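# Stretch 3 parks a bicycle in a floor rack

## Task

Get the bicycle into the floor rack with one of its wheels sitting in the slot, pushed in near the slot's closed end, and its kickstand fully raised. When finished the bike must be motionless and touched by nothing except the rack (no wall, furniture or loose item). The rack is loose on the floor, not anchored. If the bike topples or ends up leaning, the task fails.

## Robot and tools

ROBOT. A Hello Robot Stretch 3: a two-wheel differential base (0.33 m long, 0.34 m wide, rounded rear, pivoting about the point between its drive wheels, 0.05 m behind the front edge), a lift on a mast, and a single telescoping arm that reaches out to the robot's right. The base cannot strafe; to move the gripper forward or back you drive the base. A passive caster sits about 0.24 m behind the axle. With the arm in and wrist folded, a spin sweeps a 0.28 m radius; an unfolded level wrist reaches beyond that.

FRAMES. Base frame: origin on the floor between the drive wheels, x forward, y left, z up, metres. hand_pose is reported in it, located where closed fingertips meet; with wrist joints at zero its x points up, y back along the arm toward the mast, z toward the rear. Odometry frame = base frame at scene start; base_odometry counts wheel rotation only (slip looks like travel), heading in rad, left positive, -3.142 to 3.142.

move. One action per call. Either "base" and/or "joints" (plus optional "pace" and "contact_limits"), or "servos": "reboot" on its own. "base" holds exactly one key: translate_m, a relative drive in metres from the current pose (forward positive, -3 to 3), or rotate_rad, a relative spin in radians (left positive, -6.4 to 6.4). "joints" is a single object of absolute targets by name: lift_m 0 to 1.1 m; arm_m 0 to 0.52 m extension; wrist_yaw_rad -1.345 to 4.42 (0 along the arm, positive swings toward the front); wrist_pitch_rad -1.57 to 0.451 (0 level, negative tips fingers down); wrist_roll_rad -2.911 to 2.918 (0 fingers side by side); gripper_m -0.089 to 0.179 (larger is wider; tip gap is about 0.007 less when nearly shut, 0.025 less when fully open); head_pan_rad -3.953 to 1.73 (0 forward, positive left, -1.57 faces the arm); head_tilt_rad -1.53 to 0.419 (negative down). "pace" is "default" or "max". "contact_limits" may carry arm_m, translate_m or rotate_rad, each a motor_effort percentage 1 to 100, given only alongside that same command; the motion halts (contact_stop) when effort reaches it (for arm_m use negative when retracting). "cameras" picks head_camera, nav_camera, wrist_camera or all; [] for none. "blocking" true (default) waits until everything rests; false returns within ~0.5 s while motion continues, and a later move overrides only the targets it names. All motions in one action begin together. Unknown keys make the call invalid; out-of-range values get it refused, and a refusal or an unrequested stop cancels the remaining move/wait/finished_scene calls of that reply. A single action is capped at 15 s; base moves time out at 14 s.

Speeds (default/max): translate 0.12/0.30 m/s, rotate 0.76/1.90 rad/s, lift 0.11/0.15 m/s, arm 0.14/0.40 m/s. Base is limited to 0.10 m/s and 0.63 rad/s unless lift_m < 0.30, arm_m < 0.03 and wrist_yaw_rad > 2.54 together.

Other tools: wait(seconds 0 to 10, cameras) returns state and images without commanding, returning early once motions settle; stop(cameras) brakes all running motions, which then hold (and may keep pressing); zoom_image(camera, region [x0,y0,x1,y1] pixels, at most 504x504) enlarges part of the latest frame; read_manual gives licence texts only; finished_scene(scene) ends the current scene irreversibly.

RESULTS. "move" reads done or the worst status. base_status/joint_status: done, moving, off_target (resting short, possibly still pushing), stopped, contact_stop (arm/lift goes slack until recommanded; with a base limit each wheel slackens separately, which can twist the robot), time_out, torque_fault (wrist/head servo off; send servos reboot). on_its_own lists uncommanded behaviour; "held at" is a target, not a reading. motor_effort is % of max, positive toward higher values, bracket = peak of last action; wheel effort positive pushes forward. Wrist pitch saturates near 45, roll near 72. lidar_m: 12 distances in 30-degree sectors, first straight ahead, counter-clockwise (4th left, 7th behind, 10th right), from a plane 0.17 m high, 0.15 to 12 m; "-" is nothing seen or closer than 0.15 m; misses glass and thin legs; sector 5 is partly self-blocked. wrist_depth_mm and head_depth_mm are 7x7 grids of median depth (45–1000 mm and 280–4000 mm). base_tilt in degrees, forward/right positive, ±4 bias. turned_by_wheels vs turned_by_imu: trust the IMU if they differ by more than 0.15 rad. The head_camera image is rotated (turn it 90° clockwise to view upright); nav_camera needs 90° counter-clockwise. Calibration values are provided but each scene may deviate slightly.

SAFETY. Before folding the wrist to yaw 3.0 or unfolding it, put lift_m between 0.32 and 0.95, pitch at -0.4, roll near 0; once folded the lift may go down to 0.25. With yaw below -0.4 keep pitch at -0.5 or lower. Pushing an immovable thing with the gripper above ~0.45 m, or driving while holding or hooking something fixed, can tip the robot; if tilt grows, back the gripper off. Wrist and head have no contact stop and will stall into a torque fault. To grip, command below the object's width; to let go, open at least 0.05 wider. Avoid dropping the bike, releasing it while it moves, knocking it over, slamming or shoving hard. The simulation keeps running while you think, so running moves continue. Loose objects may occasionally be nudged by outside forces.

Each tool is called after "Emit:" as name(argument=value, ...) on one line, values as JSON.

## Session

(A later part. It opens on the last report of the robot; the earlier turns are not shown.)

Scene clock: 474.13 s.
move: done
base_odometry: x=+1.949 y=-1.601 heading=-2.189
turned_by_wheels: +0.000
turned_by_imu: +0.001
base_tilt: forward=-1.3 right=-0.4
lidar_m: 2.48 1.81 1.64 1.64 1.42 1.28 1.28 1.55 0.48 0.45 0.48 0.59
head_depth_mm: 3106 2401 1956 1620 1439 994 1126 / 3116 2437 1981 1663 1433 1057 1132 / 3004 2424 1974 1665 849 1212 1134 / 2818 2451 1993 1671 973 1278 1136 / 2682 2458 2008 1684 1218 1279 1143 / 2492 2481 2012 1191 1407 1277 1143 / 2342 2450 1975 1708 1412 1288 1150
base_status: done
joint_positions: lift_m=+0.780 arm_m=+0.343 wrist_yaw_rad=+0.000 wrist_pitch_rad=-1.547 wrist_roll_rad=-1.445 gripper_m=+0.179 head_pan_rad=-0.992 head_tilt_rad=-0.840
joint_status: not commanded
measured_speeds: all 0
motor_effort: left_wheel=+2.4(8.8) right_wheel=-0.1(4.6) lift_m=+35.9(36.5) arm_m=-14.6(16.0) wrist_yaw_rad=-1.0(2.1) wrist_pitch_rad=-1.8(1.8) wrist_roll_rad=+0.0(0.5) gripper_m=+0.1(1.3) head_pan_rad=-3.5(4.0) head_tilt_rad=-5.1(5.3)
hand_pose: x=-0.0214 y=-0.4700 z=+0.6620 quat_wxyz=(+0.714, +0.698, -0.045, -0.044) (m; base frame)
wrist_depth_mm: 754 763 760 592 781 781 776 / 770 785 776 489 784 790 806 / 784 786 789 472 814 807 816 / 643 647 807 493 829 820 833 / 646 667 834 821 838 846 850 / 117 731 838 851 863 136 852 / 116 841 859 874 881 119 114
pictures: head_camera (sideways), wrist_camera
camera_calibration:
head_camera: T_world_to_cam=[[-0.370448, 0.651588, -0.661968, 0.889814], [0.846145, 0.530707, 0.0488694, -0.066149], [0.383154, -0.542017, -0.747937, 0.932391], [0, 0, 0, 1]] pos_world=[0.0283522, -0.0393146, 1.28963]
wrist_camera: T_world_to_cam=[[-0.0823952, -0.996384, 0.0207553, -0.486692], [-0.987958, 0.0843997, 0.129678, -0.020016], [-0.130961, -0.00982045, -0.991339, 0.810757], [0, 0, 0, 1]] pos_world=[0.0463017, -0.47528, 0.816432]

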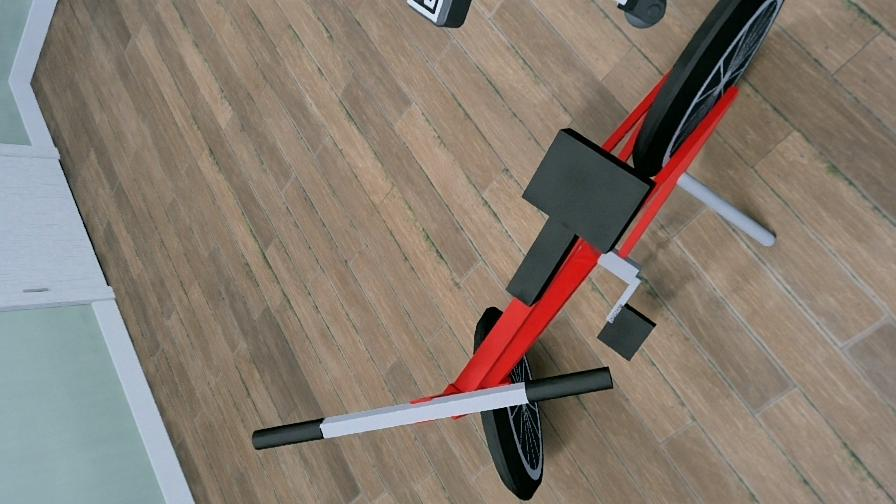

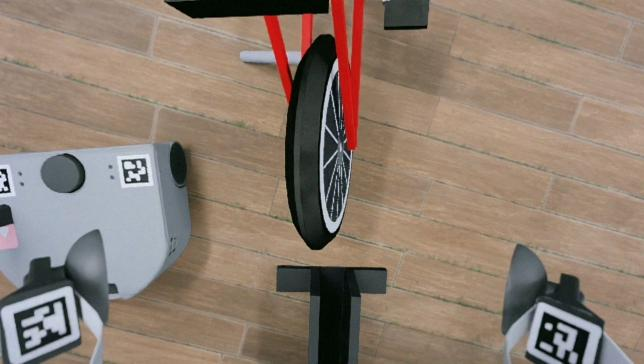

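Emit:
move(base={"translate_m": 0.245}, joints={"wrist_pitch_rad": -1.33, "arm_m": 0.25, "head_pan_rad": -1.4, "head_tilt_rad": -0.8}, cameras=["wrist_camera", "head_camera"])

Scene clock: 499.13 s.
move: done
base_odometry: x=+1.807 y=-1.801 heading=-2.189
turned_by_wheels: +0.000
turned_by_imu: +0.001
base_tilt: forward=-1.3 right=-0.5
lidar_m: 2.25 1.72 1.55 1.57 1.67 1.50 1.51 1.84 0.48 0.45 0.44 0.71
head_depth_mm: 2808 2564 464 450 1457 1123 1135 / 2981 2570 2055 461 823 975 1143 / 3062 2616 2080 1694 1174 1081 1126 / 3198 2640 2086 1734 1476 1223 1145 / 3273 2657 2094 1737 1486 1083 1151 / 3144 2648 2106 1747 993 1285 1157 / 2757 2720 2126 1705 1468 1261 1162
base_status: done
joint_positions: lift_m=+0.780 arm_m=+0.250 wrist_yaw_rad=+0.000 wrist_pitch_rad=-1.333 wrist_roll_rad=-1.445 gripper_m=+0.179 head_pan_rad=-1.392 head_tilt_rad=-0.803
joint_status: all done
measured_speeds: all 0
motor_effort: left_wheel=+3.0(9.0) right_wheel=+0.8(4.9) lift_m=+35.0(36.4) arm_m=-12.9(22.9) wrist_yaw_rad=+0.1(1.9) wrist_pitch_rad=+0.8(2.0) wrist_roll_rad=-0.3(0.4) gripper_m=+0.9(1.9) head_pan_rad=-3.6(6.7) head_tilt_rad=+1.3(3.5)
hand_pose: x=-0.0214 y=-0.4319 z=+0.6640 quat_wxyz=(+0.784, +0.617, -0.049, -0.039) (m; base frame)
wrist_depth_mm: 680 701 731 805 838 908 985 / 682 718 754 799 853 914 - / 692 718 760 617 876 928 - / 571 744 288 290 896 961 - / 572 754 290 291 913 985 - / 117 768 296 297 939 136 - / 116 783 835 879 945 119 114
pictures: head_camera (sideways), wrist_camera
camera_calibration:
head_camera: T_world_to_cam=[[-0.0831348, 0.720181, -0.688787, 0.923009], [0.985688, 0.161142, 0.0495168, -0.0678454], [0.146654, -0.674813, -0.723271, 0.901755], [0, 0, 0, 1]] pos_world=[0.0113629, -0.0452854, 1.29133]
wrist_camera: T_world_to_cam=[[-0.0822174, -0.969271, 0.23185, -0.577251], [-0.987968, 0.109846, 0.108874, 0.00129794], [-0.130996, -0.220109, -0.96664, 0.705925], [0, 0, 0, 1]] pos_world=[0.0462957, -0.404275, 0.81607]

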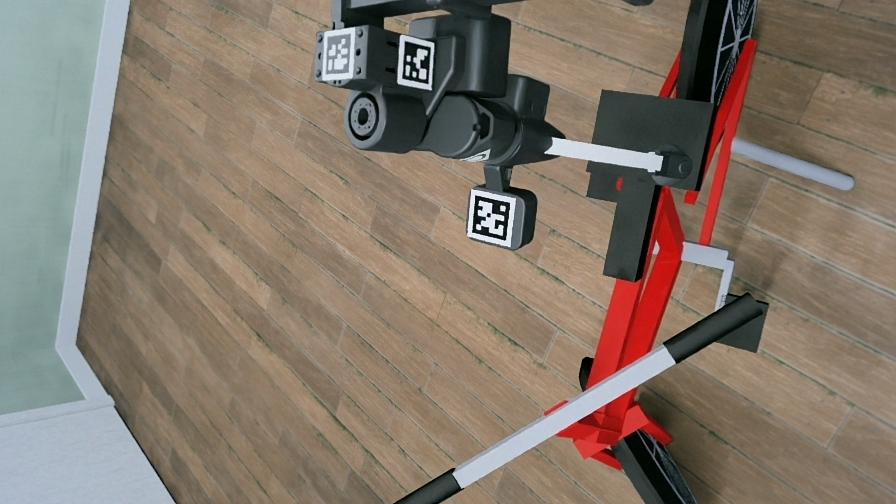

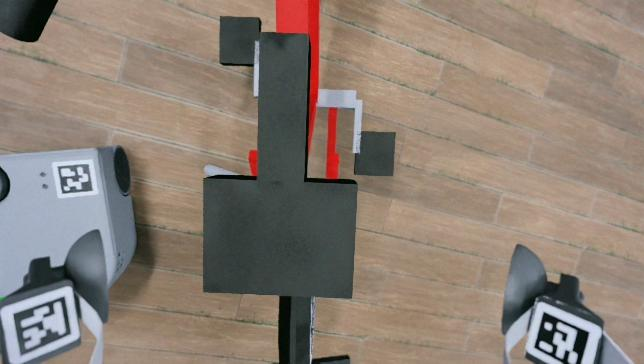

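Emit:
move(base={"translate_m": 0.094}, joints={"arm_m": 0.265, "lift_m": 0.72}, cameras=["wrist_camera", "head_camera"])

Scene clock: 519.97 s.
move: done
base_odometry: x=+1.752 y=-1.877 heading=-2.189
turned_by_wheels: +0.000
turned_by_imu: +0.001
base_tilt: forward=-1.3 right=-0.4
lidar_m: 2.17 1.68 1.52 1.53 1.77 1.59 1.60 0.65 0.47 0.41 0.42 0.64
head_depth_mm: 2830 2570 2047 489 801 778 1140 / 2967 2598 2058 505 810 1066 1126 / 3062 2627 2080 1693 816 1095 1141 / 3163 2641 2087 1730 1450 1070 1150 / 3278 2639 2100 1745 981 1278 1151 / 2997 2670 2115 1705 1492 1262 1155 / 2644 2685 2130 1761 1503 1265 1161
base_status: done
joint_positions: lift_m=+0.720 arm_m=+0.265 wrist_yaw_rad=+0.000 wrist_pitch_rad=-1.333 wrist_roll_rad=-1.445 gripper_m=+0.179 head_pan_rad=-1.392 head_tilt_rad=-0.803
joint_status: all done
measured_speeds: all 0
motor_effort: left_wheel=+3.3(8.0) right_wheel=+0.7(4.7) lift_m=+18.6(32.2) arm_m=+12.4(26.5) wrist_yaw_rad=+0.6(1.4) wrist_pitch_rad=+0.5(0.8) wrist_roll_rad=-0.1(0.4) gripper_m=+0.1(1.5) head_pan_rad=-3.6(4.0) head_tilt_rad=+1.4(2.1)
hand_pose: x=-0.0214 y=-0.4470 z=+0.6040 quat_wxyz=(+0.784, +0.617, -0.049, -0.039) (m; base frame)
wrist_depth_mm: 636 664 693 738 790 827 901 / 641 668 555 761 788 844 916 / 637 681 718 770 826 872 941 / 519 685 715 568 818 893 966 / 515 706 720 576 845 905 991 / 117 712 731 273 867 137 - / 116 724 241 240 876 119 113
pictures: head_camera (sideways), wrist_camera
camera_calibration:
head_camera: T_world_to_cam=[[-0.0831123, 0.720174, -0.688797, 0.923022], [0.985693, 0.161114, 0.0495171, -0.0678457], [0.146636, -0.674827, -0.723261, 0.901743], [0, 0, 0, 1]] pos_world=[0.0113616, -0.0452857, 1.29133]
wrist_camera: T_world_to_cam=[[-0.0822169, -0.969146, 0.232371, -0.578288], [-0.987968, 0.109904, 0.108815, 0.00955438], [-0.130996, -0.220628, -0.966521, 0.644304], [0, 0, 0, 1]] pos_world=[0.0462957, -0.419344, 0.756071]

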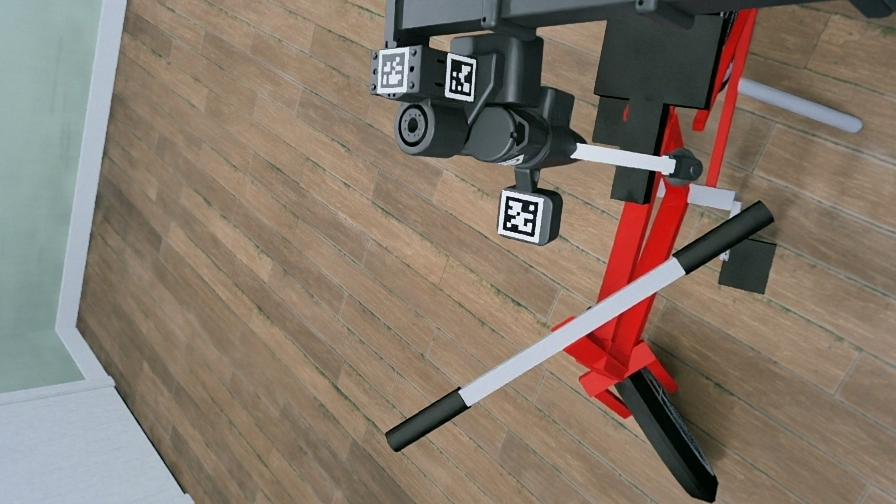

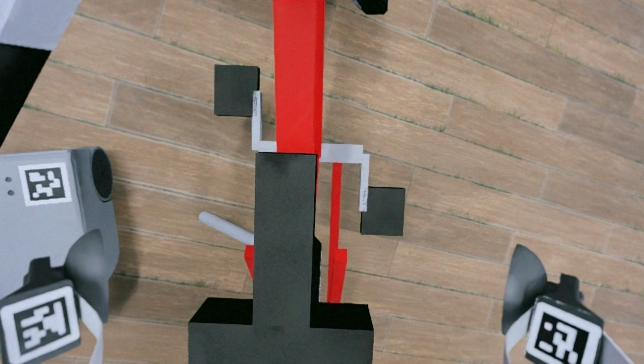

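Emit:
move(joints={"lift_m": 0.622}, cameras=["wrist_camera", "head_camera"])

Scene clock: 528.57 s.
move: done
base_odometry: x=+1.752 y=-1.877 heading=-2.189
turned_by_wheels: +0.000
turned_by_imu: +0.000
base_tilt: forward=-1.3 right=-0.5
lidar_m: 2.17 1.69 1.52 1.52 1.77 1.59 1.60 0.65 0.47 0.41 0.42 0.64
head_depth_mm: 2846 2578 2052 1701 522 460 412 / 3009 2582 2058 1722 582 1066 1125 / 3037 2596 2090 1729 683 1083 1142 / 3201 2639 2083 1729 1451 1067 1151 / 3247 2667 2102 1739 985 1277 1152 / 3015 2685 2102 1703 1494 1257 1153 / 2667 2675 2119 1756 1506 1263 1157
base_status: not commanded
joint_positions: lift_m=+0.622 arm_m=+0.265 wrist_yaw_rad=+0.000 wrist_pitch_rad=-1.333 wrist_roll_rad=-1.445 gripper_m=+0.179 head_pan_rad=-1.392 head_tilt_rad=-0.803
joint_status: all done
measured_speeds: all 0
motor_effort: left_wheel=+3.2(3.5) right_wheel=+0.7(0.9) lift_m=+17.4(21.3) arm_m=+1.3(5.4) wrist_yaw_rad=-0.1(1.2) wrist_pitch_rad=+0.5(0.9) wrist_roll_rad=-0.2(0.3) gripper_m=+1.0(1.3) head_pan_rad=-3.4(4.3) head_tilt_rad=+1.3(2.1)
hand_pose: x=-0.0214 y=-0.4471 z=+0.5060 quat_wxyz=(+0.784, +0.617, -0.049, -0.039) (m; base frame)
wrist_depth_mm: 541 577 604 654 685 731 803 / 547 583 464 178 686 752 812 / 560 590 616 188 709 759 837 / 451 598 622 133 721 779 839 / 437 608 625 135 714 790 859 / 117 622 652 137 758 136 873 / 116 636 657 139 771 119 114
pictures: head_camera (sideways), wrist_camera
camera_calibration:
head_camera: T_world_to_cam=[[-0.0831122, 0.720175, -0.688797, 0.923022], [0.985693, 0.161114, 0.0495171, -0.0678457], [0.146636, -0.674827, -0.723261, 0.901743], [0, 0, 0, 1]] pos_world=[0.0113616, -0.0452857, 1.29133]
wrist_camera: T_world_to_cam=[[-0.0822167, -0.969132, 0.232429, -0.555556], [-0.987968, 0.10991, 0.108808, 0.0202251], [-0.130996, -0.220686, -0.966508, 0.549558], [0, 0, 0, 1]] pos_world=[0.0462957, -0.41935, 0.658078]

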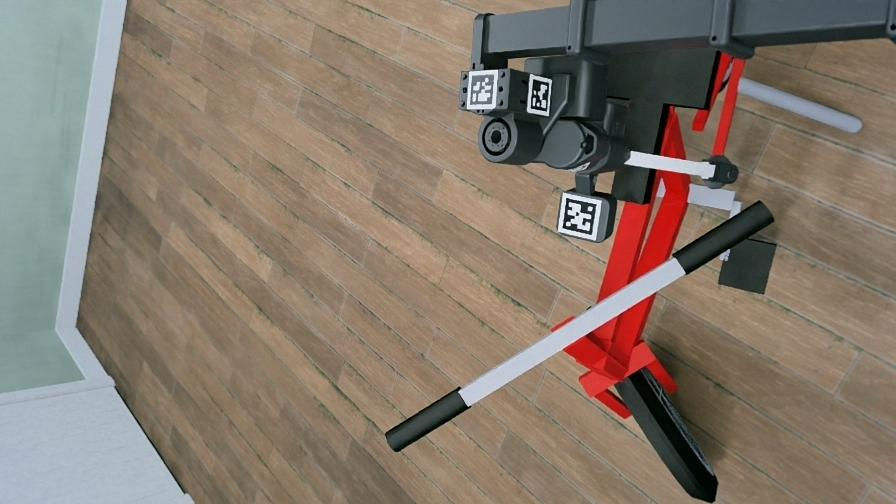

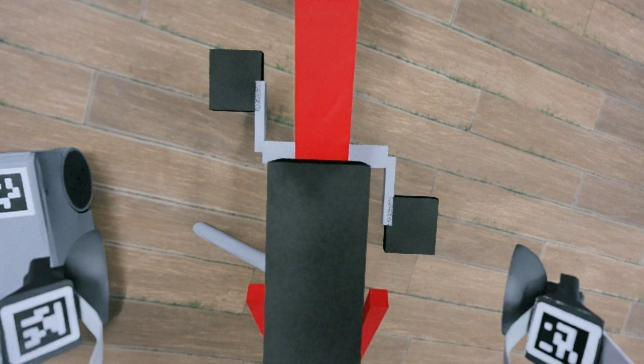

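Emit:
move(joints={"gripper_m": 0.0}, cameras=["wrist_camera"])

Scene clock: 536.17 s.
move: done
base_odometry: x=+1.752 y=-1.877 heading=-2.189
turned_by_wheels: +0.000
turned_by_imu: +0.000
base_tilt: forward=-1.4 right=-0.4
lidar_m: 2.17 1.69 1.52 1.52 1.77 1.59 1.61 0.65 0.47 0.41 0.42 0.64
head_depth_mm: 2858 2559 2049 1707 520 460 411 / 2973 2590 2061 1723 584 1071 1123 / 3035 2594 2078 1727 685 1094 1143 / 3179 2629 2088 1732 1459 1070 1147 / 3265 2662 2106 1745 982 1281 1156 / 2991 2665 2117 1709 1489 1253 1153 / 2635 2677 2139 1755 1501 1259 1158
base_status: not commanded
joint_positions: lift_m=+0.622 arm_m=+0.265 wrist_yaw_rad=+0.000 wrist_pitch_rad=-1.324 wrist_roll_rad=-1.445 gripper_m=+0.001 head_pan_rad=-1.392 head_tilt_rad=-0.803
joint_status: all done
measured_speeds: all 0
motor_effort: left_wheel=+3.4(3.9) right_wheel=+0.8(1.0) lift_m=+21.0(21.2) arm_m=-12.4(12.4) wrist_yaw_rad=+0.3(1.4) wrist_pitch_rad=-1.1(1.3) wrist_roll_rad=-0.2(0.3) gripper_m=-12.2(85.6) head_pan_rad=-3.4(4.1) head_tilt_rad=+1.5(2.1)
hand_pose: x=-0.0214 y=-0.4492 z=+0.5063 quat_wxyz=(+0.787, +0.614, -0.049, -0.039) (m; base frame)
wrist_depth_mm: 539 572 603 657 683 743 803 / 545 574 459 178 703 747 825 / 554 593 614 459 715 761 827 / 482 593 627 133 725 781 845 / 466 607 624 134 479 792 864 / 458 609 124 136 758 814 905 / 589 606 123 139 124 851 895
pictures: wrist_camera
camera_calibration:
wrist_camera: T_world_to_cam=[[-0.0822199, -0.967109, 0.240707, -0.561018], [-0.987967, 0.110841, 0.107867, 0.0213257], [-0.130999, -0.228942, -0.964585, 0.544683], [0, 0, 0, 1]] pos_world=[0.0462954, -0.420228, 0.658134]

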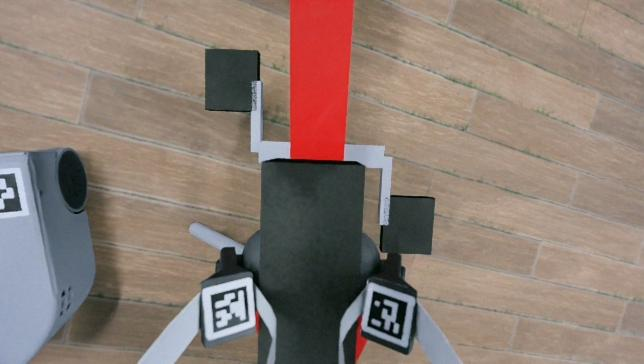

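Emit:
move(joints={"gripper_m": -0.04}, cameras=[])

Emit:
move(joints={"arm_m": 0.311, "wrist_pitch_rad": -1.385, "lift_m": 0.627}, cameras=[])

Emit:
move(joints={"arm_m": 0.357, "wrist_pitch_rad": -1.44, "lift_m": 0.631}, cameras=["head_camera"])

Scene clock: 542.23 s.
move: done
base_odometry: x=+1.752 y=-1.877 heading=-2.189
turned_by_wheels: +0.000
turned_by_imu: +0.000
base_tilt: forward=-1.3 right=-0.5
lidar_m: 2.17 1.68 1.52 1.53 1.77 1.59 1.60 0.65 0.47 0.41 0.42 0.64
head_depth_mm: 2831 2576 2044 1713 521 460 412 / 2979 2574 2056 1718 583 1067 1118 / 3068 2623 2081 1729 683 1091 1144 / 3221 2631 2082 1726 1457 1071 1147 / 3298 2642 2113 1735 981 1279 1151 / 3005 2667 2118 1702 1485 1258 1159 / 2675 2698 2125 1760 1500 1260 1161
base_status: not commanded
joint_positions: lift_m=+0.622 arm_m=+0.265 wrist_yaw_rad=+0.000 wrist_pitch_rad=-1.324 wrist_roll_rad=-1.445 gripper_m=-0.039 head_pan_rad=-1.392 head_tilt_rad=-0.803
joint_status: all done
measured_speeds: all 0
motor_effort: left_wheel=+3.1(3.6) right_wheel=+0.8(0.9) lift_m=+40.2(40.2) arm_m=-15.8(16.6) wrist_yaw_rad=+0.1(1.7) wrist_pitch_rad=-1.0(1.3) wrist_roll_rad=-0.1(0.3) gripper_m=-24.8(98.0) head_pan_rad=-3.5(4.0) head_tilt_rad=+1.5(2.0)
hand_pose: x=-0.0214 y=-0.4494 z=+0.5064 quat_wxyz=(+0.787, +0.614, -0.049, -0.039) (m; base frame)
wrist_depth_mm: 544 571 597 655 691 736 776 / 550 583 457 179 703 753 813 / 558 594 620 461 721 778 824 / 485 599 623 132 718 782 844 / 468 605 629 134 477 786 859 / 461 613 124 136 759 827 887 / 587 614 125 138 123 850 908
pictures: none
No camera images: "cameras" was empty.

Scene clock: 543.67 s.
move: off_target
base_odometry: x=+1.752 y=-1.877 heading=-2.189
turned_by_wheels: +0.000
turned_by_imu: +0.000
base_tilt: forward=-1.4 right=-0.5
lidar_m: 2.17 1.68 1.52 1.53 1.77 1.59 1.60 0.65 0.47 0.41 0.42 0.64
head_depth_mm: 2854 2568 2056 1588 514 455 408 / 2983 2595 2062 606 668 1067 1123 / 3054 2612 2074 1729 710 1105 1142 / 3194 2637 2090 1736 1446 1072 1147 / 3299 2638 2115 1750 876 1278 1151 / 3017 2649 2133 1717 1489 1259 1157 / 2642 2716 2121 1755 1503 1258 1158
base_status: not commanded
joint_positions: lift_m=+0.627 arm_m=+0.311 wrist_yaw_rad=+0.000 wrist_pitch_rad=-1.470 wrist_roll_rad=-1.445 gripper_m=-0.036 head_pan_rad=-1.392 head_tilt_rad=-0.803
joint_status: wrist_pitch_rad off_target (ended at -1.470, target -1.385); the others done
measured_speeds: translate_m=+0.000 rotate_rad=+0.000 lift_m=-0.001 arm_m=+0.000 wrist_yaw_rad=+0.000 wrist_pitch_rad=+0.000 wrist_roll_rad=+0.000 head_pan_rad=+0.000 head_tilt_rad=+0.000
on_its_own: wrist_pitch_rad is at rest, and its effort (+15.6) is outside its rest range (-8 to +12)
motor_effort: left_wheel=-0.5(3.8) right_wheel=+3.9(4.1) lift_m=+16.8(48.6) arm_m=+21.8(26.1) wrist_yaw_rad=-0.4(2.7) wrist_pitch_rad=+15.6(16.7) wrist_roll_rad=-0.1(0.4) gripper_m=-17.8(25.4) head_pan_rad=-3.3(4.3) head_tilt_rad=+1.4(2.1)
hand_pose: x=-0.0214 y=-0.4578 z=+0.5084 quat_wxyz=(+0.740, +0.670, -0.046, -0.042) (m; base frame)
wrist_depth_mm: 590 600 615 - 646 671 684 / 597 609 620 351 653 670 700 / 607 616 635 411 658 679 711 / 472 630 641 134 679 711 731 / 480 598 139 135 466 717 745 / 491 561 135 137 717 737 763 / 507 112 142 140 720 753 772
pictures: none
No camera images: "cameras" was empty.

Scene clock: 545.10 s.
move: off_target
base_odometry: x=+1.752 y=-1.877 heading=-2.189
turned_by_wheels: +0.000
turned_by_imu: +0.000
base_tilt: forward=-1.4 right=-0.5
lidar_m: 2.16 1.68 1.52 1.53 1.77 1.60 1.60 0.66 0.48 0.40 0.41 0.65
head_depth_mm: 2861 2568 2071 615 518 444 406 / 2977 2590 2084 631 824 1077 1121 / 3037 2612 2087 1694 831 1223 1143 / 3198 2641 2090 1734 1473 1088 1146 / 3299 2656 2129 1734 996 1293 1152 / 2992 2687 2127 1677 1497 1255 1158 / 2654 2690 2135 1755 1499 1268 1161
base_status: not commanded
joint_positions: lift_m=+0.631 arm_m=+0.357 wrist_yaw_rad=+0.002 wrist_pitch_rad=-1.556 wrist_roll_rad=-1.445 gripper_m=-0.036 head_pan_rad=-1.392 head_tilt_rad=-0.803
joint_status: wrist_pitch_rad off_target (ended at -1.556, target -1.440); the others done
measured_speeds: all 0
on_its_own: wrist_pitch_rad is at rest, and its effort (+21.5) is outside its rest range (-8 to +12)
motor_effort: left_wheel=-2.2(2.6) right_wheel=+6.6(6.8) lift_m=+9.0(51.4) arm_m=+23.2(27.2) wrist_yaw_rad=-1.6(2.9) wrist_pitch_rad=+21.5(22.5) wrist_roll_rad=+0.0(0.3) gripper_m=-18.8(18.9) head_pan_rad=-3.5(3.9) head_tilt_rad=+1.5(2.2)
hand_pose: x=-0.0214 y=-0.4817 z=+0.5133 quat_wxyz=(+0.711, +0.701, -0.044, -0.044) (m; base frame)
wrist_depth_mm: 621 631 627 - 635 637 633 / 634 644 643 354 647 649 644 / 645 659 661 401 661 661 653 / 503 594 139 136 670 681 672 / 516 575 141 138 481 688 691 / 528 535 141 138 693 702 703 / 601 540 126 140 718 722 727
pictures: head_camera (sideways)
camera_calibration:
head_camera: T_world_to_cam=[[-0.0830485, 0.719914, -0.689077, 0.923386], [0.985693, 0.161111, 0.0495236, -0.0678542], [0.14667, -0.675105, -0.722994, 0.901395], [0, 0, 0, 1]] pos_world=[0.0113613, -0.0452898, 1.29135]

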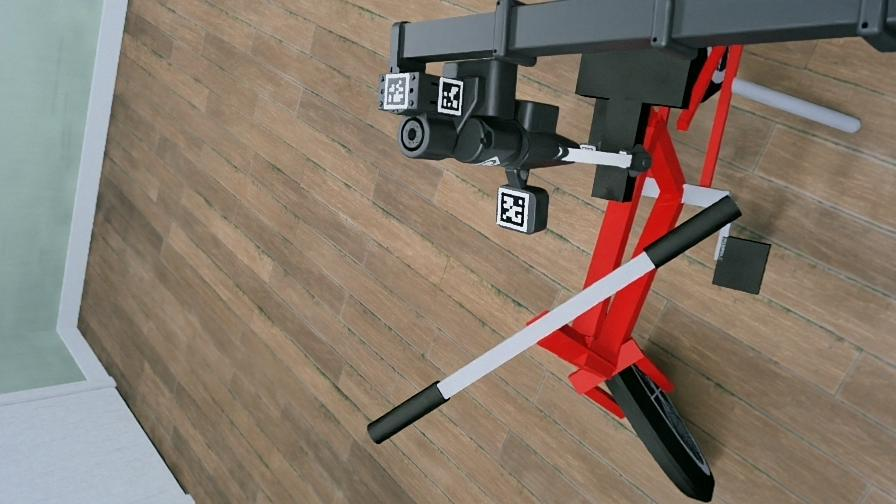

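Emit:
move(joints={"arm_m": 0.39, "wrist_pitch_rad": -1.44, "lift_m": 0.636}, cameras=["head_camera", "wrist_camera"])

Scene clock: 549.93 s.
move: off_target
base_odometry: x=+1.752 y=-1.877 heading=-2.189
turned_by_wheels: +0.000
turned_by_imu: +0.000
base_tilt: forward=-1.4 right=-0.5
lidar_m: 2.17 1.68 1.52 1.53 1.77 1.59 1.60 0.70 0.48 0.41 0.42 0.65
head_depth_mm: 2846 2560 2044 591 512 445 401 / 2980 2599 2074 650 852 1215 1123 / 3036 2617 2073 1688 920 1222 1148 / 3199 2638 2094 1728 1414 1229 1147 / 3318 2664 2098 1738 1002 1299 1153 / 3016 2661 2109 1714 1471 1280 1158 / 2658 2679 2131 1769 1501 1238 1165
base_status: not commanded
joint_positions: lift_m=+0.636 arm_m=+0.390 wrist_yaw_rad=+0.002 wrist_pitch_rad=-1.556 wrist_roll_rad=-1.445 gripper_m=-0.036 head_pan_rad=-1.392 head_tilt_rad=-0.803
joint_status: wrist_pitch_rad off_target (ended at -1.556, target -1.440); the others done
measured_speeds: all 0
on_its_own: wrist_pitch_rad is at rest, and its effort (+21.3) is outside its rest range (-8 to +12)
motor_effort: left_wheel=-3.2(3.7) right_wheel=+6.8(7.7) lift_m=+7.9(35.5) arm_m=+21.8(26.6) wrist_yaw_rad=-1.7(2.9) wrist_pitch_rad=+21.3(22.2) wrist_roll_rad=+0.3(0.3) gripper_m=-19.0(19.1) head_pan_rad=-3.8(4.1) head_tilt_rad=+1.2(2.0)
hand_pose: x=-0.0214 y=-0.5148 z=+0.5183 quat_wxyz=(+0.711, +0.701, -0.044, -0.044) (m; base frame)
wrist_depth_mm: 629 629 635 347 644 645 647 / 640 648 636 645 654 656 657 / 656 661 655 438 654 666 675 / 510 656 665 135 672 685 682 / 524 642 140 136 471 695 699 / 529 643 129 138 707 700 713 / 596 110 144 141 728 725 722
pictures: head_camera (sideways), wrist_camera
camera_calibration:
head_camera: T_world_to_cam=[[-0.0830471, 0.719914, -0.689077, 0.923387], [0.985693, 0.161109, 0.0495236, -0.0678543], [0.146669, -0.675106, -0.722994, 0.901394], [0, 0, 0, 1]] pos_world=[0.0113612, -0.0452898, 1.29135]
wrist_camera: T_world_to_cam=[[-0.0801922, -0.996703, 0.0123094, -0.524119], [-0.98814, 0.0811135, 0.130387, 0.000299271], [-0.130956, -0.0017074, -0.991387, 0.672035], [0, 0, 0, 1]] pos_world=[0.0462724, -0.521268, 0.672659]

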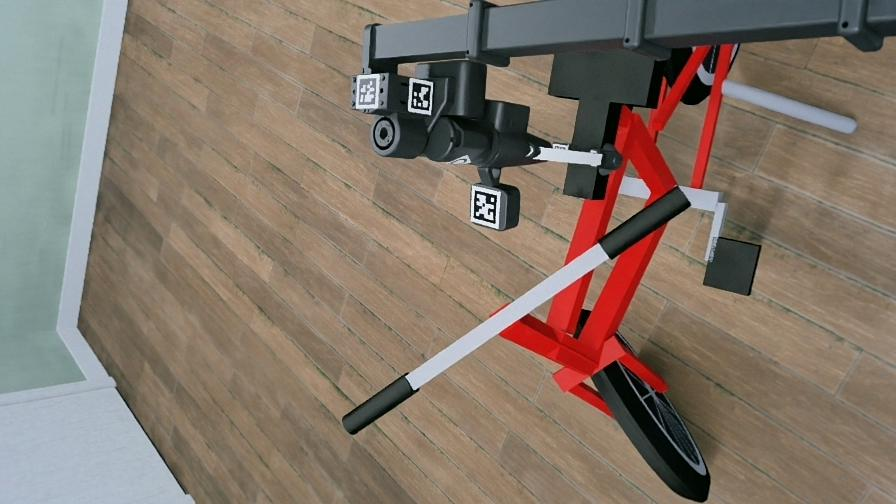

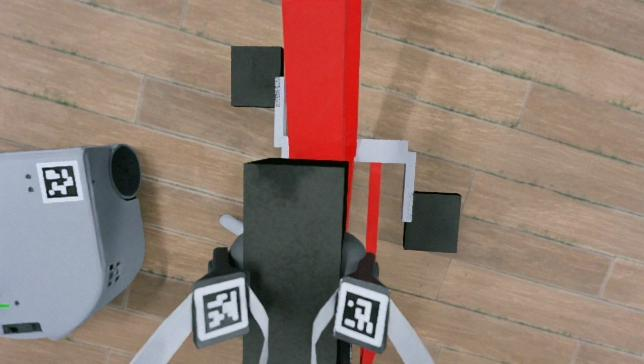

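Emit:
move(joints={"arm_m": 0.43, "wrist_pitch_rad": -1.55, "lift_m": 0.637}, cameras=["head_camera", "wrist_camera"])

Scene clock: 555.73 s.
move: contact_stop
base_odometry: x=+1.752 y=-1.877 heading=-2.189
turned_by_wheels: +0.000
turned_by_imu: -0.008
base_tilt: forward=-1.3 right=-0.5
lidar_m: 2.16 1.69 1.52 1.53 1.78 1.59 1.60 1.94 0.48 0.55 0.65 0.67
head_depth_mm: 2849 2560 2044 590 499 442 396 / 2952 2603 2060 689 904 1216 1128 / 3046 2624 2087 1615 923 1246 1144 / 3223 2617 2105 1736 1091 1231 1149 / 3283 2650 2091 1699 1032 1304 1152 / 3023 2663 2119 1757 1171 1277 1155 / 2652 2667 2139 1767 1498 1262 1156
base_status: not commanded
joint_positions: lift_m=+0.639 arm_m=+0.430 wrist_yaw_rad=+0.002 wrist_pitch_rad=-1.556 wrist_roll_rad=-1.445 gripper_m=-0.036 head_pan_rad=-1.392 head_tilt_rad=-0.803
joint_status: lift_m contact_stop (moved +0.003 of +0.001); the others done
measured_speeds: translate_m=+0.000 rotate_rad=+0.000 lift_m=+0.001 arm_m=+0.000 wrist_yaw_rad=+0.000 wrist_pitch_rad=+0.000 wrist_roll_rad=+0.000 head_pan_rad=+0.000 head_tilt_rad=+0.000
on_its_own: lift_m is slack since a contact_stop
motor_effort: left_wheel=-2.2(3.6) right_wheel=+3.6(7.0) lift_m=+25.3(25.3) arm_m=+17.9(26.8) wrist_yaw_rad=-2.2(3.1) wrist_pitch_rad=+1.1(21.0) wrist_roll_rad=-0.2(0.3) gripper_m=-18.8(19.3) head_pan_rad=-3.2(4.1) head_tilt_rad=+1.0(2.0)
hand_pose: x=-0.0214 y=-0.5547 z=+0.5210 quat_wxyz=(+0.711, +0.701, -0.044, -0.044) (m; base frame)
wrist_depth_mm: 641 633 637 642 641 647 649 / 647 644 459 645 653 660 656 / 657 662 657 458 659 666 672 / 518 669 665 133 682 677 682 / 531 690 610 135 690 694 691 / 540 697 126 137 708 721 710 / 714 703 123 140 124 732 732
pictures: head_camera (sideways), wrist_camera
camera_calibration:
head_camera: T_world_to_cam=[[-0.0830458, 0.719914, -0.689077, 0.923387], [0.985694, 0.161107, 0.0495236, -0.0678543], [0.146668, -0.675106, -0.722994, 0.901395], [0, 0, 0, 1]] pos_world=[0.0113612, -0.0452899, 1.29135]
wrist_camera: T_world_to_cam=[[-0.0802421, -0.996706, 0.0117694, -0.563613], [-0.988135, 0.0810923, 0.130432, 0.00313572], [-0.130957, -0.00116359, -0.991387, 0.675031], [0, 0, 0, 1]] pos_world=[0.046273, -0.561226, 0.675442]

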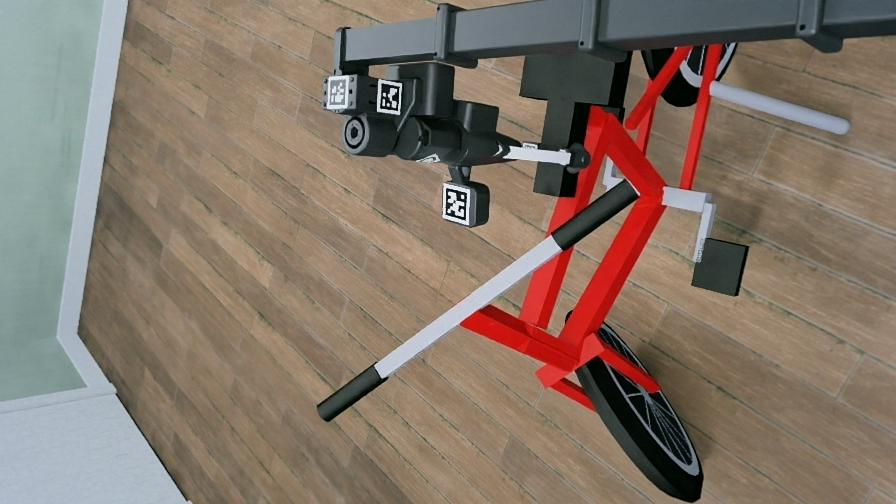

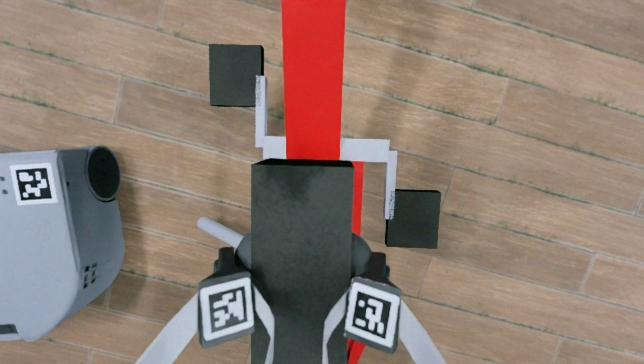

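Emit:
move(joints={"arm_m": 0.458, "lift_m": 0.64}, cameras=["head_camera", "wrist_camera"])

Scene clock: 560.27 s.
move: done
base_odometry: x=+1.752 y=-1.877 heading=-2.189
turned_by_wheels: +0.000
turned_by_imu: +0.000
base_tilt: forward=-1.3 right=-0.5
lidar_m: 2.17 1.69 1.52 1.53 1.77 1.59 1.60 1.93 0.48 0.56 0.65 0.65
head_depth_mm: 2836 2562 1992 590 505 441 403 / 2918 2619 720 742 926 1239 1122 / 3083 2624 2088 1620 947 1240 1145 / 3166 2631 2090 1740 1110 1249 1147 / 3280 2652 2110 1628 1064 1303 1153 / 3027 2665 2123 1753 1126 1279 1152 / 2678 2706 2150 1759 1503 1239 1160
base_status: not commanded
joint_positions: lift_m=+0.640 arm_m=+0.458 wrist_yaw_rad=+0.002 wrist_pitch_rad=-1.556 wrist_roll_rad=-1.445 gripper_m=-0.036 head_pan_rad=-1.392 head_tilt_rad=-0.803
joint_status: all done
measured_speeds: all 0
motor_effort: left_wheel=-1.6(2.7) right_wheel=+2.3(2.4) lift_m=+11.7(32.2) arm_m=+15.4(25.8) wrist_yaw_rad=-0.7(2.8) wrist_pitch_rad=+1.1(1.6) wrist_roll_rad=+0.1(0.4) gripper_m=-18.9(19.6) head_pan_rad=-3.3(3.8) head_tilt_rad=+1.4(2.1)
hand_pose: x=-0.0214 y=-0.5827 z=+0.5222 quat_wxyz=(+0.711, +0.701, -0.044, -0.044) (m; base frame)
wrist_depth_mm: 628 643 639 644 648 643 649 / 645 645 453 650 651 655 658 / 658 663 657 460 660 660 675 / 543 666 679 134 677 686 693 / 538 695 683 136 488 699 699 / 541 694 125 138 710 710 724 / 714 697 125 141 122 730 723
pictures: head_camera (sideways), wrist_camera
camera_calibration:
head_camera: T_world_to_cam=[[-0.0830459, 0.719913, -0.689078, 0.923387], [0.985694, 0.161107, 0.0495236, -0.0678543], [0.146668, -0.675107, -0.722993, 0.901394], [0, 0, 0, 1]] pos_world=[0.0113612, -0.0452899, 1.29135]
wrist_camera: T_world_to_cam=[[-0.0802553, -0.996702, 0.0120151, -0.591728], [-0.988134, 0.0811375, 0.130412, 0.00529444], [-0.130957, -0.00140626, -0.991387, 0.676033], [0, 0, 0, 1]] pos_world=[0.0462734, -0.589255, 0.67663]

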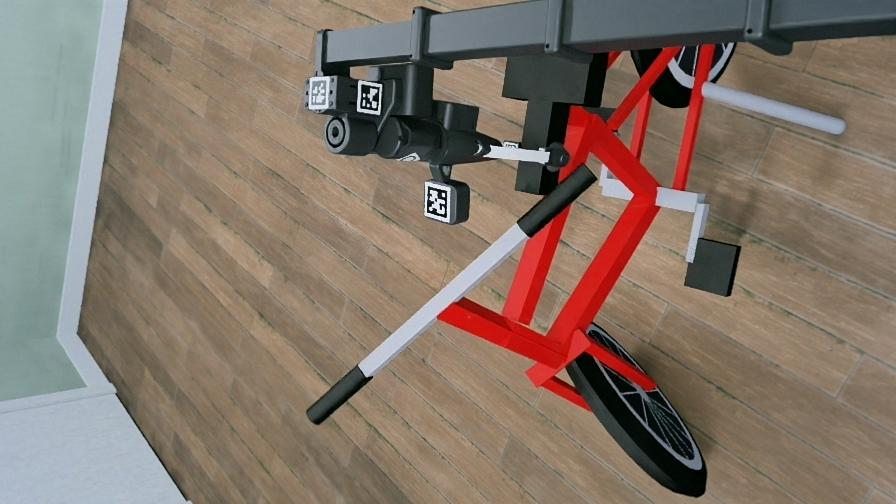

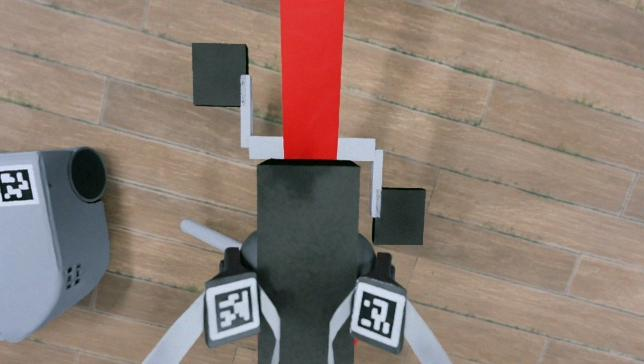

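Emit:
move(joints={"arm_m": 0.36, "wrist_pitch_rad": -1.45, "lift_m": 0.631}, cameras=[])

Emit:
move(joints={"arm_m": 0.265, "wrist_pitch_rad": -1.333, "lift_m": 0.623}, cameras=[])

Emit:
wait(seconds=0.5, cameras=["head_camera", "wrist_camera"])

Scene clock: 574.20 s.
move: contact_stop
base_odometry: x=+1.752 y=-1.877 heading=-2.189
turned_by_wheels: +0.000
turned_by_imu: +0.000
base_tilt: forward=-1.4 right=-0.4
lidar_m: 2.16 1.70 1.52 1.53 1.77 1.59 1.60 0.68 0.48 0.41 0.42 0.63
head_depth_mm: 2834 2588 2033 606 511 443 396 / 2982 2578 2057 623 836 1218 1120 / 3045 2634 2081 1694 853 1219 1147 / 3186 2628 2076 1736 1083 1228 1144 / 3263 2675 2090 1749 1003 1292 1153 / 3032 2635 2118 1675 1500 1259 1155 / 2706 2681 2129 1748 1500 1259 1155
base_status: not commanded
joint_positions: lift_m=+0.639 arm_m=+0.360 wrist_yaw_rad=+0.002 wrist_pitch_rad=-1.482 wrist_roll_rad=-1.446 gripper_m=-0.036 head_pan_rad=-1.392 head_tilt_rad=-0.803
joint_status: lift_m contact_stop (moved -0.001 of -0.009); the others done
measured_speeds: all 0
on_its_own: lift_m is slack since a contact_stop (your +0.631 is given up)
motor_effort: left_wheel=-1.3(2.4) right_wheel=+2.4(2.6) lift_m=+26.6(30.3) arm_m=-12.3(26.4) wrist_yaw_rad=-2.0(3.0) wrist_pitch_rad=+6.0(10.6) wrist_roll_rad=+0.1(0.3) gripper_m=-18.4(19.6) head_pan_rad=-3.0(4.0) head_tilt_rad=+1.4(2.0)
hand_pose: x=-0.0214 y=-0.5038 z=+0.5203 quat_wxyz=(+0.736, +0.674, -0.045, -0.042) (m; base frame)
wrist_depth_mm: 592 614 620 639 651 670 678 / 618 620 626 381 668 673 689 / 623 630 646 418 679 698 713 / 487 656 650 135 695 708 726 / 495 657 663 137 687 730 745 / 504 677 124 139 721 738 760 / 672 674 123 142 733 760 772
pictures: none
No camera images: "cameras" was empty.

not run: a stop that you did not command came earlier in this reply.

not run: a stop that you did not command came earlier in this reply.

Emit:
move(joints={"arm_m": 0.31, "wrist_pitch_rad": -1.39, "lift_m": 0.638}, cameras=[])

Emit:
move(joints={"arm_m": 0.265, "wrist_pitch_rad": -1.333}, cameras=["head_camera", "wrist_camera"])

Scene clock: 577.80 s.
move: off_target
base_odometry: x=+1.752 y=-1.877 heading=-2.189
turned_by_wheels: +0.000
turned_by_imu: +0.000
base_tilt: forward=-1.3 right=-0.4
lidar_m: 2.17 1.69 1.52 1.53 1.78 1.59 1.60 0.65 0.48 0.41 0.42 0.62
head_depth_mm: 2866 2571 2064 611 512 437 412 / 2957 2602 2059 591 807 1079 1121 / 3066 2598 2077 1726 814 1104 1146 / 3209 2632 2086 1731 1448 1084 1148 / 3237 2670 2094 1749 899 1299 1152 / 3037 2689 2113 1723 1489 1258 1160 / 2673 2693 2119 1721 1502 1260 1155
base_status: not commanded
joint_positions: lift_m=+0.638 arm_m=+0.310 wrist_yaw_rad=+0.001 wrist_pitch_rad=-1.454 wrist_roll_rad=-1.446 gripper_m=-0.036 head_pan_rad=-1.392 head_tilt_rad=-0.803
joint_status: wrist_pitch_rad off_target (ended at -1.454, target -1.390); the others done
measured_speeds: all 0
motor_effort: left_wheel=-2.5(2.6) right_wheel=+6.3(6.3) lift_m=+36.8(46.2) arm_m=-10.8(18.3) wrist_yaw_rad=-0.8(2.5) wrist_pitch_rad=+11.7(14.3) wrist_roll_rad=+0.3(0.3) gripper_m=-18.7(19.6) head_pan_rad=-3.3(4.0) head_tilt_rad=+1.2(1.9)
hand_pose: x=-0.0214 y=-0.4610 z=+0.5195 quat_wxyz=(+0.746, +0.664, -0.046, -0.041) (m; base frame)
wrist_depth_mm: 596 609 623 - 662 679 709 / 607 617 631 373 671 689 717 / 608 625 638 444 694 702 729 / 479 644 649 143 697 721 745 / 481 623 149 145 476 739 771 / 492 662 126 146 733 753 778 / 511 660 129 150 743 768 804
pictures: none
No camera images: "cameras" was empty.

Scene clock: 579.23 s.
move: done
base_odometry: x=+1.752 y=-1.877 heading=-2.189
turned_by_wheels: +0.000
turned_by_imu: +0.000
base_tilt: forward=-1.3 right=-0.4
lidar_m: 2.16 1.70 1.52 1.53 1.77 1.59 1.60 0.65 0.48 0.41 0.42 0.62
head_depth_mm: 2829 2585 2052 1702 512 446 419 / 2953 2597 2062 1713 579 1080 1124 / 3080 2593 2073 1727 688 1100 1144 / 3214 2605 2079 1734 1454 1080 1147 / 3226 2631 2103 1741 894 1299 1152 / 3035 2657 2132 1722 1500 1261 1157 / 2681 2681 2130 1722 1498 1269 1160
base_status: not commanded
joint_positions: lift_m=+0.638 arm_m=+0.265 wrist_yaw_rad=+0.001 wrist_pitch_rad=-1.322 wrist_roll_rad=-1.446 gripper_m=-0.036 head_pan_rad=-1.392 head_tilt_rad=-0.803
joint_status: all done
measured_speeds: all 0
motor_effort: left_wheel=-2.2(2.7) right_wheel=+3.7(6.5) lift_m=+26.8(36.9) arm_m=-16.4(27.2) wrist_yaw_rad=-1.0(2.0) wrist_pitch_rad=-2.1(17.3) wrist_roll_rad=+0.0(0.3) gripper_m=-18.2(19.5) head_pan_rad=-3.6(4.1) head_tilt_rad=+0.9(2.0)
hand_pose: x=-0.0213 y=-0.4499 z=+0.5225 quat_wxyz=(+0.788, +0.613, -0.049, -0.038) (m; base frame)
wrist_depth_mm: 551 582 622 181 704 760 811 / 561 596 476 192 710 774 833 / 562 601 634 475 733 788 833 / 481 613 646 149 744 804 876 / 472 629 645 150 499 807 883 / 462 632 126 152 774 838 892 / 608 635 122 154 122 858 932
pictures: head_camera (sideways), wrist_camera
camera_calibration:
head_camera: T_world_to_cam=[[-0.0830392, 0.719894, -0.689099, 0.923415], [0.985694, 0.161105, 0.0495241, -0.0678549], [0.146669, -0.675128, -0.722973, 0.901367], [0, 0, 0, 1]] pos_world=[0.011361, -0.0452902, 1.29135]
wrist_camera: T_world_to_cam=[[-0.0809547, -0.966611, 0.243126, -0.566513], [-0.988108, 0.109823, 0.107617, 0.0193731], [-0.130724, -0.231523, -0.964006, 0.558642], [0, 0, 0, 1]] pos_world=[0.0463089, -0.420387, 0.674184]

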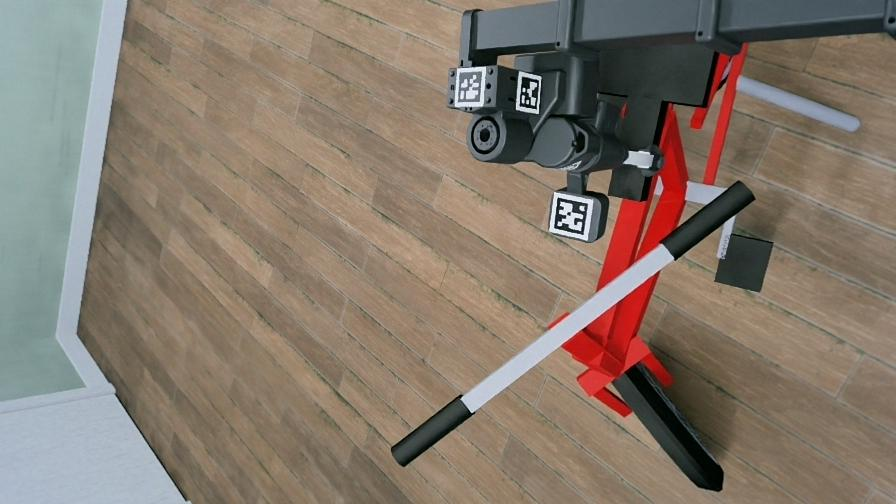

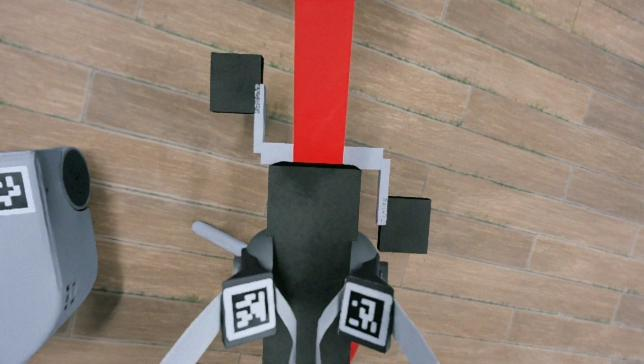

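Emit:
move(joints={"gripper_m": 0.179}, cameras=[])

Emit:
move(joints={"lift_m": 0.78}, cameras=["wrist_camera"])

Emit:
move(base={"translate_m": -0.339}, joints={"arm_m": 0.343, "wrist_pitch_rad": -1.57, "wrist_roll_rad": -1.445, "lift_m": 0.78, "head_pan_rad": -1.0, "head_tilt_rad": -0.85}, cameras=["wrist_camera", "head_camera"])

Scene clock: 585.33 s.
move: done
base_odometry: x=+1.752 y=-1.877 heading=-2.189
turned_by_wheels: +0.000
turned_by_imu: +0.000
base_tilt: forward=-1.3 right=-0.5
lidar_m: 2.17 1.69 1.52 1.53 1.77 1.59 1.60 0.65 0.48 0.42 0.43 0.62
head_depth_mm: 2841 2559 2056 1714 513 445 418 / 2984 2602 2061 1713 577 1079 1125 / 3062 2619 2078 1725 678 1091 1146 / 3188 2611 2101 1735 1456 1081 1150 / 3268 2645 2090 1737 898 1293 1149 / 3045 2678 2128 1712 1502 1260 1151 / 2694 2704 2129 1727 1501 1264 1160
base_status: not commanded
joint_positions: lift_m=+0.638 arm_m=+0.265 wrist_yaw_rad=+0.001 wrist_pitch_rad=-1.328 wrist_roll_rad=-1.446 gripper_m=+0.179 head_pan_rad=-1.392 head_tilt_rad=-0.803
joint_status: all done
measured_speeds: all 0
motor_effort: left_wheel=-1.3(2.9) right_wheel=+2.7(3.7) lift_m=+26.6(27.9) arm_m=-1.7(17.3) wrist_yaw_rad=-0.9(1.9) wrist_pitch_rad=-0.9(2.1) wrist_roll_rad=+0.2(0.4) gripper_m=+0.6(84.4) head_pan_rad=-3.6(4.2) head_tilt_rad=+1.5(2.1)
hand_pose: x=-0.0213 y=-0.4482 z=+0.5222 quat_wxyz=(+0.786, +0.615, -0.049, -0.038) (m; base frame)
wrist_depth_mm: 561 591 616 182 697 751 813 / 563 592 477 191 719 769 831 / 570 606 632 206 724 785 854 / 478 613 637 149 734 798 849 / 449 623 652 151 497 796 873 / 117 637 665 154 773 136 903 / 116 645 679 157 786 119 113
pictures: none
No camera images: "cameras" was empty.

Scene clock: 587.47 s.
move: done
base_odometry: x=+1.752 y=-1.877 heading=-2.189
turned_by_wheels: +0.000
turned_by_imu: +0.000
base_tilt: forward=-1.3 right=-0.4
lidar_m: 2.16 1.70 1.52 1.53 1.78 1.59 1.59 0.65 0.48 0.41 0.43 0.62
head_depth_mm: 2865 2556 459 463 1463 795 1135 / 2961 2606 2071 475 1172 1080 1121 / 3068 2611 2068 1692 1447 1104 1147 / 3181 2627 2086 1732 1486 1083 1148 / 3292 2653 2102 1746 900 1300 1155 / 3019 2693 2126 1710 1495 1258 1154 / 2702 2693 2120 1722 1491 1267 1156
base_status: not commanded
joint_positions: lift_m=+0.780 arm_m=+0.265 wrist_yaw_rad=+0.001 wrist_pitch_rad=-1.329 wrist_roll_rad=-1.446 gripper_m=+0.179 head_pan_rad=-1.392 head_tilt_rad=-0.803
joint_status: all done
measured_speeds: all 0
motor_effort: left_wheel=-1.7(2.3) right_wheel=+2.8(3.0) lift_m=+35.6(38.5) arm_m=+12.1(12.3) wrist_yaw_rad=-0.4(2.2) wrist_pitch_rad=-0.7(0.9) wrist_roll_rad=+0.1(0.3) gripper_m=+0.0(1.0) head_pan_rad=-3.4(4.1) head_tilt_rad=+1.0(2.2)
hand_pose: x=-0.0213 y=-0.4480 z=+0.6642 quat_wxyz=(+0.785, +0.616, -0.049, -0.038) (m; base frame)
wrist_depth_mm: 677 168 739 798 858 915 968 / 675 185 741 819 874 925 - / 682 734 753 836 891 951 - / - 741 777 615 902 975 - / 571 747 778 861 907 968 - / 117 767 305 317 936 136 - / 116 788 302 302 934 119 114
pictures: wrist_camera
camera_calibration:
wrist_camera: T_world_to_cam=[[-0.0809379, -0.968358, 0.236074, -0.595252], [-0.988109, 0.10902, 0.108421, 0.00302146], [-0.130727, -0.224492, -0.965668, 0.69994], [0, 0, 0, 1]] pos_world=[0.0463083, -0.419616, 0.816106]

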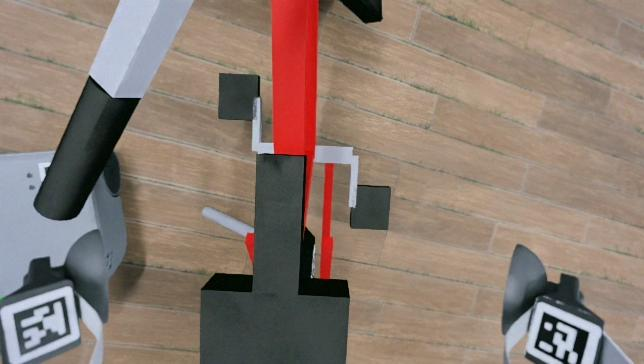

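Scene clock: 591.97 s.
move: done
base_odometry: x=+1.949 y=-1.601 heading=-2.189
turned_by_wheels: +0.000
turned_by_imu: +0.000
base_tilt: forward=-1.4 right=-0.5
lidar_m: 2.48 1.82 1.63 1.64 1.42 1.27 1.28 1.55 0.48 0.45 0.48 0.59
head_depth_mm: 3090 2408 1970 1616 1425 1000 1126 / 3154 2420 1962 1653 1432 1071 1133 / 3020 2451 1976 1671 851 1228 1134 / 2848 2442 1990 1680 965 1269 1143 / 2720 2496 1998 1691 1209 1277 1139 / 2517 2482 2015 1200 1406 1282 1146 / 2376 2460 1980 1690 1413 1286 1148
base_status: done
joint_positions: lift_m=+0.780 arm_m=+0.343 wrist_yaw_rad=+0.001 wrist_pitch_rad=-1.547 wrist_roll_rad=-1.446 gripper_m=+0.179 head_pan_rad=-1.008 head_tilt_rad=-0.839
joint_status: all done
joint sent to its limit — wrist_pitch_rad, lower limit.
measured_speeds: all 0
motor_effort: left_wheel=-0.7(5.7) right_wheel=-3.3(7.7) lift_m=+35.2(43.3) arm_m=+14.8(23.4) wrist_yaw_rad=-1.3(2.5) wrist_pitch_rad=-1.5(2.6) wrist_roll_rad=-0.2(1.2) gripper_m=+0.6(1.4) head_pan_rad=+3.8(5.9) head_tilt_rad=-4.9(6.1)
hand_pose: x=-0.0214 y=-0.4701 z=+0.6620 quat_wxyz=(+0.714, +0.697, -0.044, -0.044) (m; base frame)
wrist_depth_mm: 761 766 766 568 769 773 786 / 771 760 789 495 789 789 807 / 780 805 799 471 807 814 816 / 643 654 810 489 830 838 815 / 668 663 828 825 837 839 864 / 117 729 835 872 858 136 870 / 116 874 861 866 865 119 114
pictures: head_camera (sideways), wrist_camera
camera_calibration:
head_camera: T_world_to_cam=[[-0.359577, 0.657091, -0.662522, 0.89047], [0.854615, 0.516955, 0.0488832, -0.0662187], [0.374615, -0.548625, -0.747445, 0.931803], [0, 0, 0, 1]] pos_world=[0.0277169, -0.0396777, 1.28967]
wrist_camera: T_world_to_cam=[[-0.0810851, -0.996479, 0.0213481, -0.487257], [-0.988067, 0.0831778, 0.129631, -0.0205682], [-0.13095, -0.0105822, -0.991332, 0.810381], [0, 0, 0, 1]] pos_world=[0.0462874, -0.475255, 0.816426]

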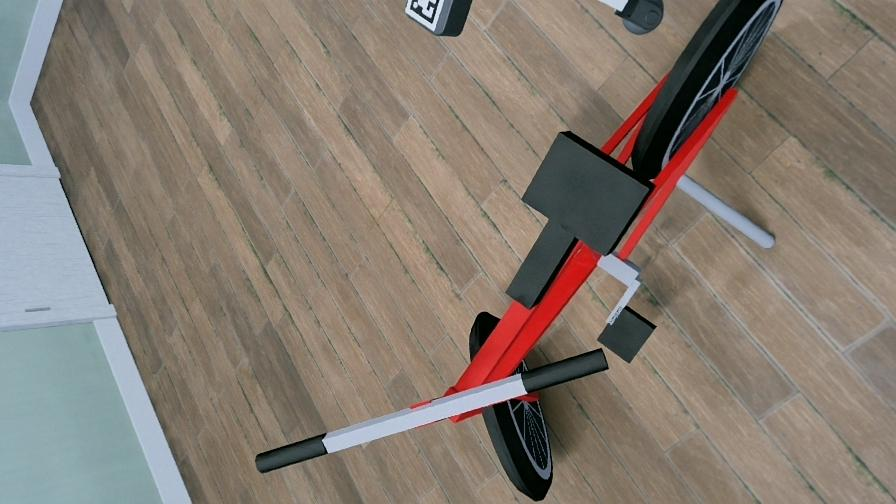

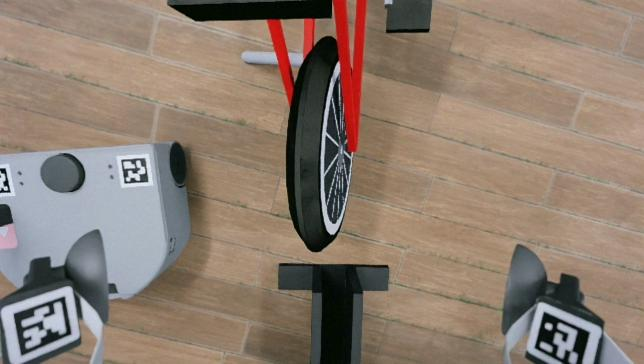

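Emit:
move(base={"translate_m": -0.5}, cameras=[])

Emit:
move(joints={"lift_m": 0.4}, cameras=["wrist_camera"])

Scene clock: 605.93 s.
move: done
base_odometry: x=+2.239 y=-1.193 heading=-2.189
turned_by_wheels: +0.000
turned_by_imu: -0.001
base_tilt: forward=-1.4 right=-0.5
lidar_m: 2.95 2.00 1.80 1.44 0.90 0.81 0.81 0.98 1.86 2.96 0.57 0.67
head_depth_mm: 3020 2410 1964 1615 1425 1240 1093 / 3136 2444 1965 1654 1432 1179 1127 / 3160 2448 1974 1675 1444 1207 1135 / 3200 2459 1987 1680 1448 1275 1138 / 3098 2480 2001 1680 1377 1281 1144 / 2932 2489 2012 1696 1378 1281 1141 / 2796 2524 2026 1165 1443 1284 1150
base_status: done
joint_positions: lift_m=+0.780 arm_m=+0.343 wrist_yaw_rad=+0.001 wrist_pitch_rad=-1.547 wrist_roll_rad=-1.446 gripper_m=+0.179 head_pan_rad=-1.008 head_tilt_rad=-0.839
joint_status: not commanded
measured_speeds: all 0
motor_effort: left_wheel=+0.2(6.0) right_wheel=-3.1(7.4) lift_m=+32.2(34.6) arm_m=+9.0(12.9) wrist_yaw_rad=-0.5(2.1) wrist_pitch_rad=-1.9(2.0) wrist_roll_rad=-0.2(0.4) gripper_m=+0.2(1.4) head_pan_rad=+3.5(4.7) head_tilt_rad=-4.8(5.7)
hand_pose: x=-0.0214 y=-0.4701 z=+0.6620 quat_wxyz=(+0.714, +0.697, -0.044, -0.044) (m; base frame)
wrist_depth_mm: 765 771 768 764 788 783 788 / 774 773 769 668 792 782 804 / 773 782 796 787 816 801 810 / 648 654 818 823 818 836 821 / 654 660 817 824 827 839 853 / 117 720 833 824 856 136 857 / 116 846 856 880 872 119 113
pictures: none
No camera images: "cameras" was empty.

Scene clock: 610.23 s.
move: done
base_odometry: x=+2.239 y=-1.193 heading=-2.189
turned_by_wheels: +0.000
turned_by_imu: +0.000
base_tilt: forward=-1.3 right=-0.5
lidar_m: 2.96 2.01 1.80 1.44 0.90 0.81 0.81 0.98 1.87 2.95 0.58 0.67
head_depth_mm: 2975 2412 1955 1660 1433 1080 1093 / 3141 2435 1968 1666 1428 1157 1131 / 3152 2452 1991 1672 1445 1206 1137 / 3195 2452 2003 1684 1447 1275 1138 / 3093 2469 2009 1688 1377 1279 1137 / 2948 2518 2025 1693 1376 1284 1149 / 2806 2499 2029 1165 1443 1289 1148
base_status: not commanded
joint_positions: lift_m=+0.400 arm_m=+0.343 wrist_yaw_rad=+0.001 wrist_pitch_rad=-1.547 wrist_roll_rad=-1.446 gripper_m=+0.179 head_pan_rad=-1.008 head_tilt_rad=-0.839
joint_status: all done
measured_speeds: all 0
motor_effort: left_wheel=+0.5(0.9) right_wheel=-3.0(3.2) lift_m=+17.0(28.5) arm_m=+5.7(8.9) wrist_yaw_rad=-0.9(2.2) wrist_pitch_rad=-1.7(1.9) wrist_roll_rad=+0.0(0.3) gripper_m=+1.0(1.4) head_pan_rad=+4.1(4.8) head_tilt_rad=-4.6(5.7)
hand_pose: x=-0.0214 y=-0.4700 z=+0.2820 quat_wxyz=(+0.714, +0.698, -0.044, -0.044) (m; base frame)
wrist_depth_mm: 407 408 414 414 397 418 419 / 414 413 416 398 427 425 432 / 422 424 427 387 433 435 437 / 401 434 435 372 442 446 448 / 361 440 445 362 449 453 458 / 117 450 455 356 461 138 464 / 116 463 468 343 467 119 114
pictures: wrist_camera
camera_calibration:
wrist_camera: T_world_to_cam=[[-0.0810854, -0.996486, 0.0210054, -0.478964], [-0.988067, 0.0831336, 0.12966, 0.0286541], [-0.13095, -0.0102412, -0.991336, 0.433845], [0, 0, 0, 1]] pos_world=[0.0462874, -0.475219, 0.436432]

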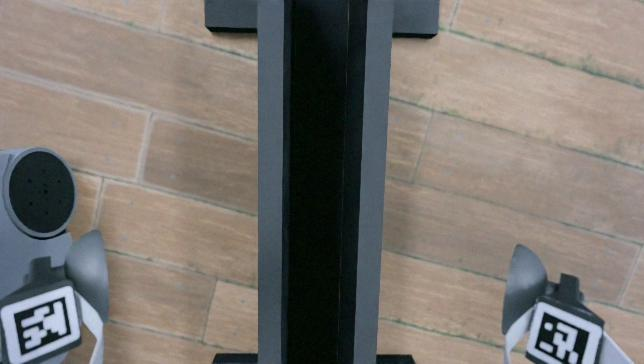

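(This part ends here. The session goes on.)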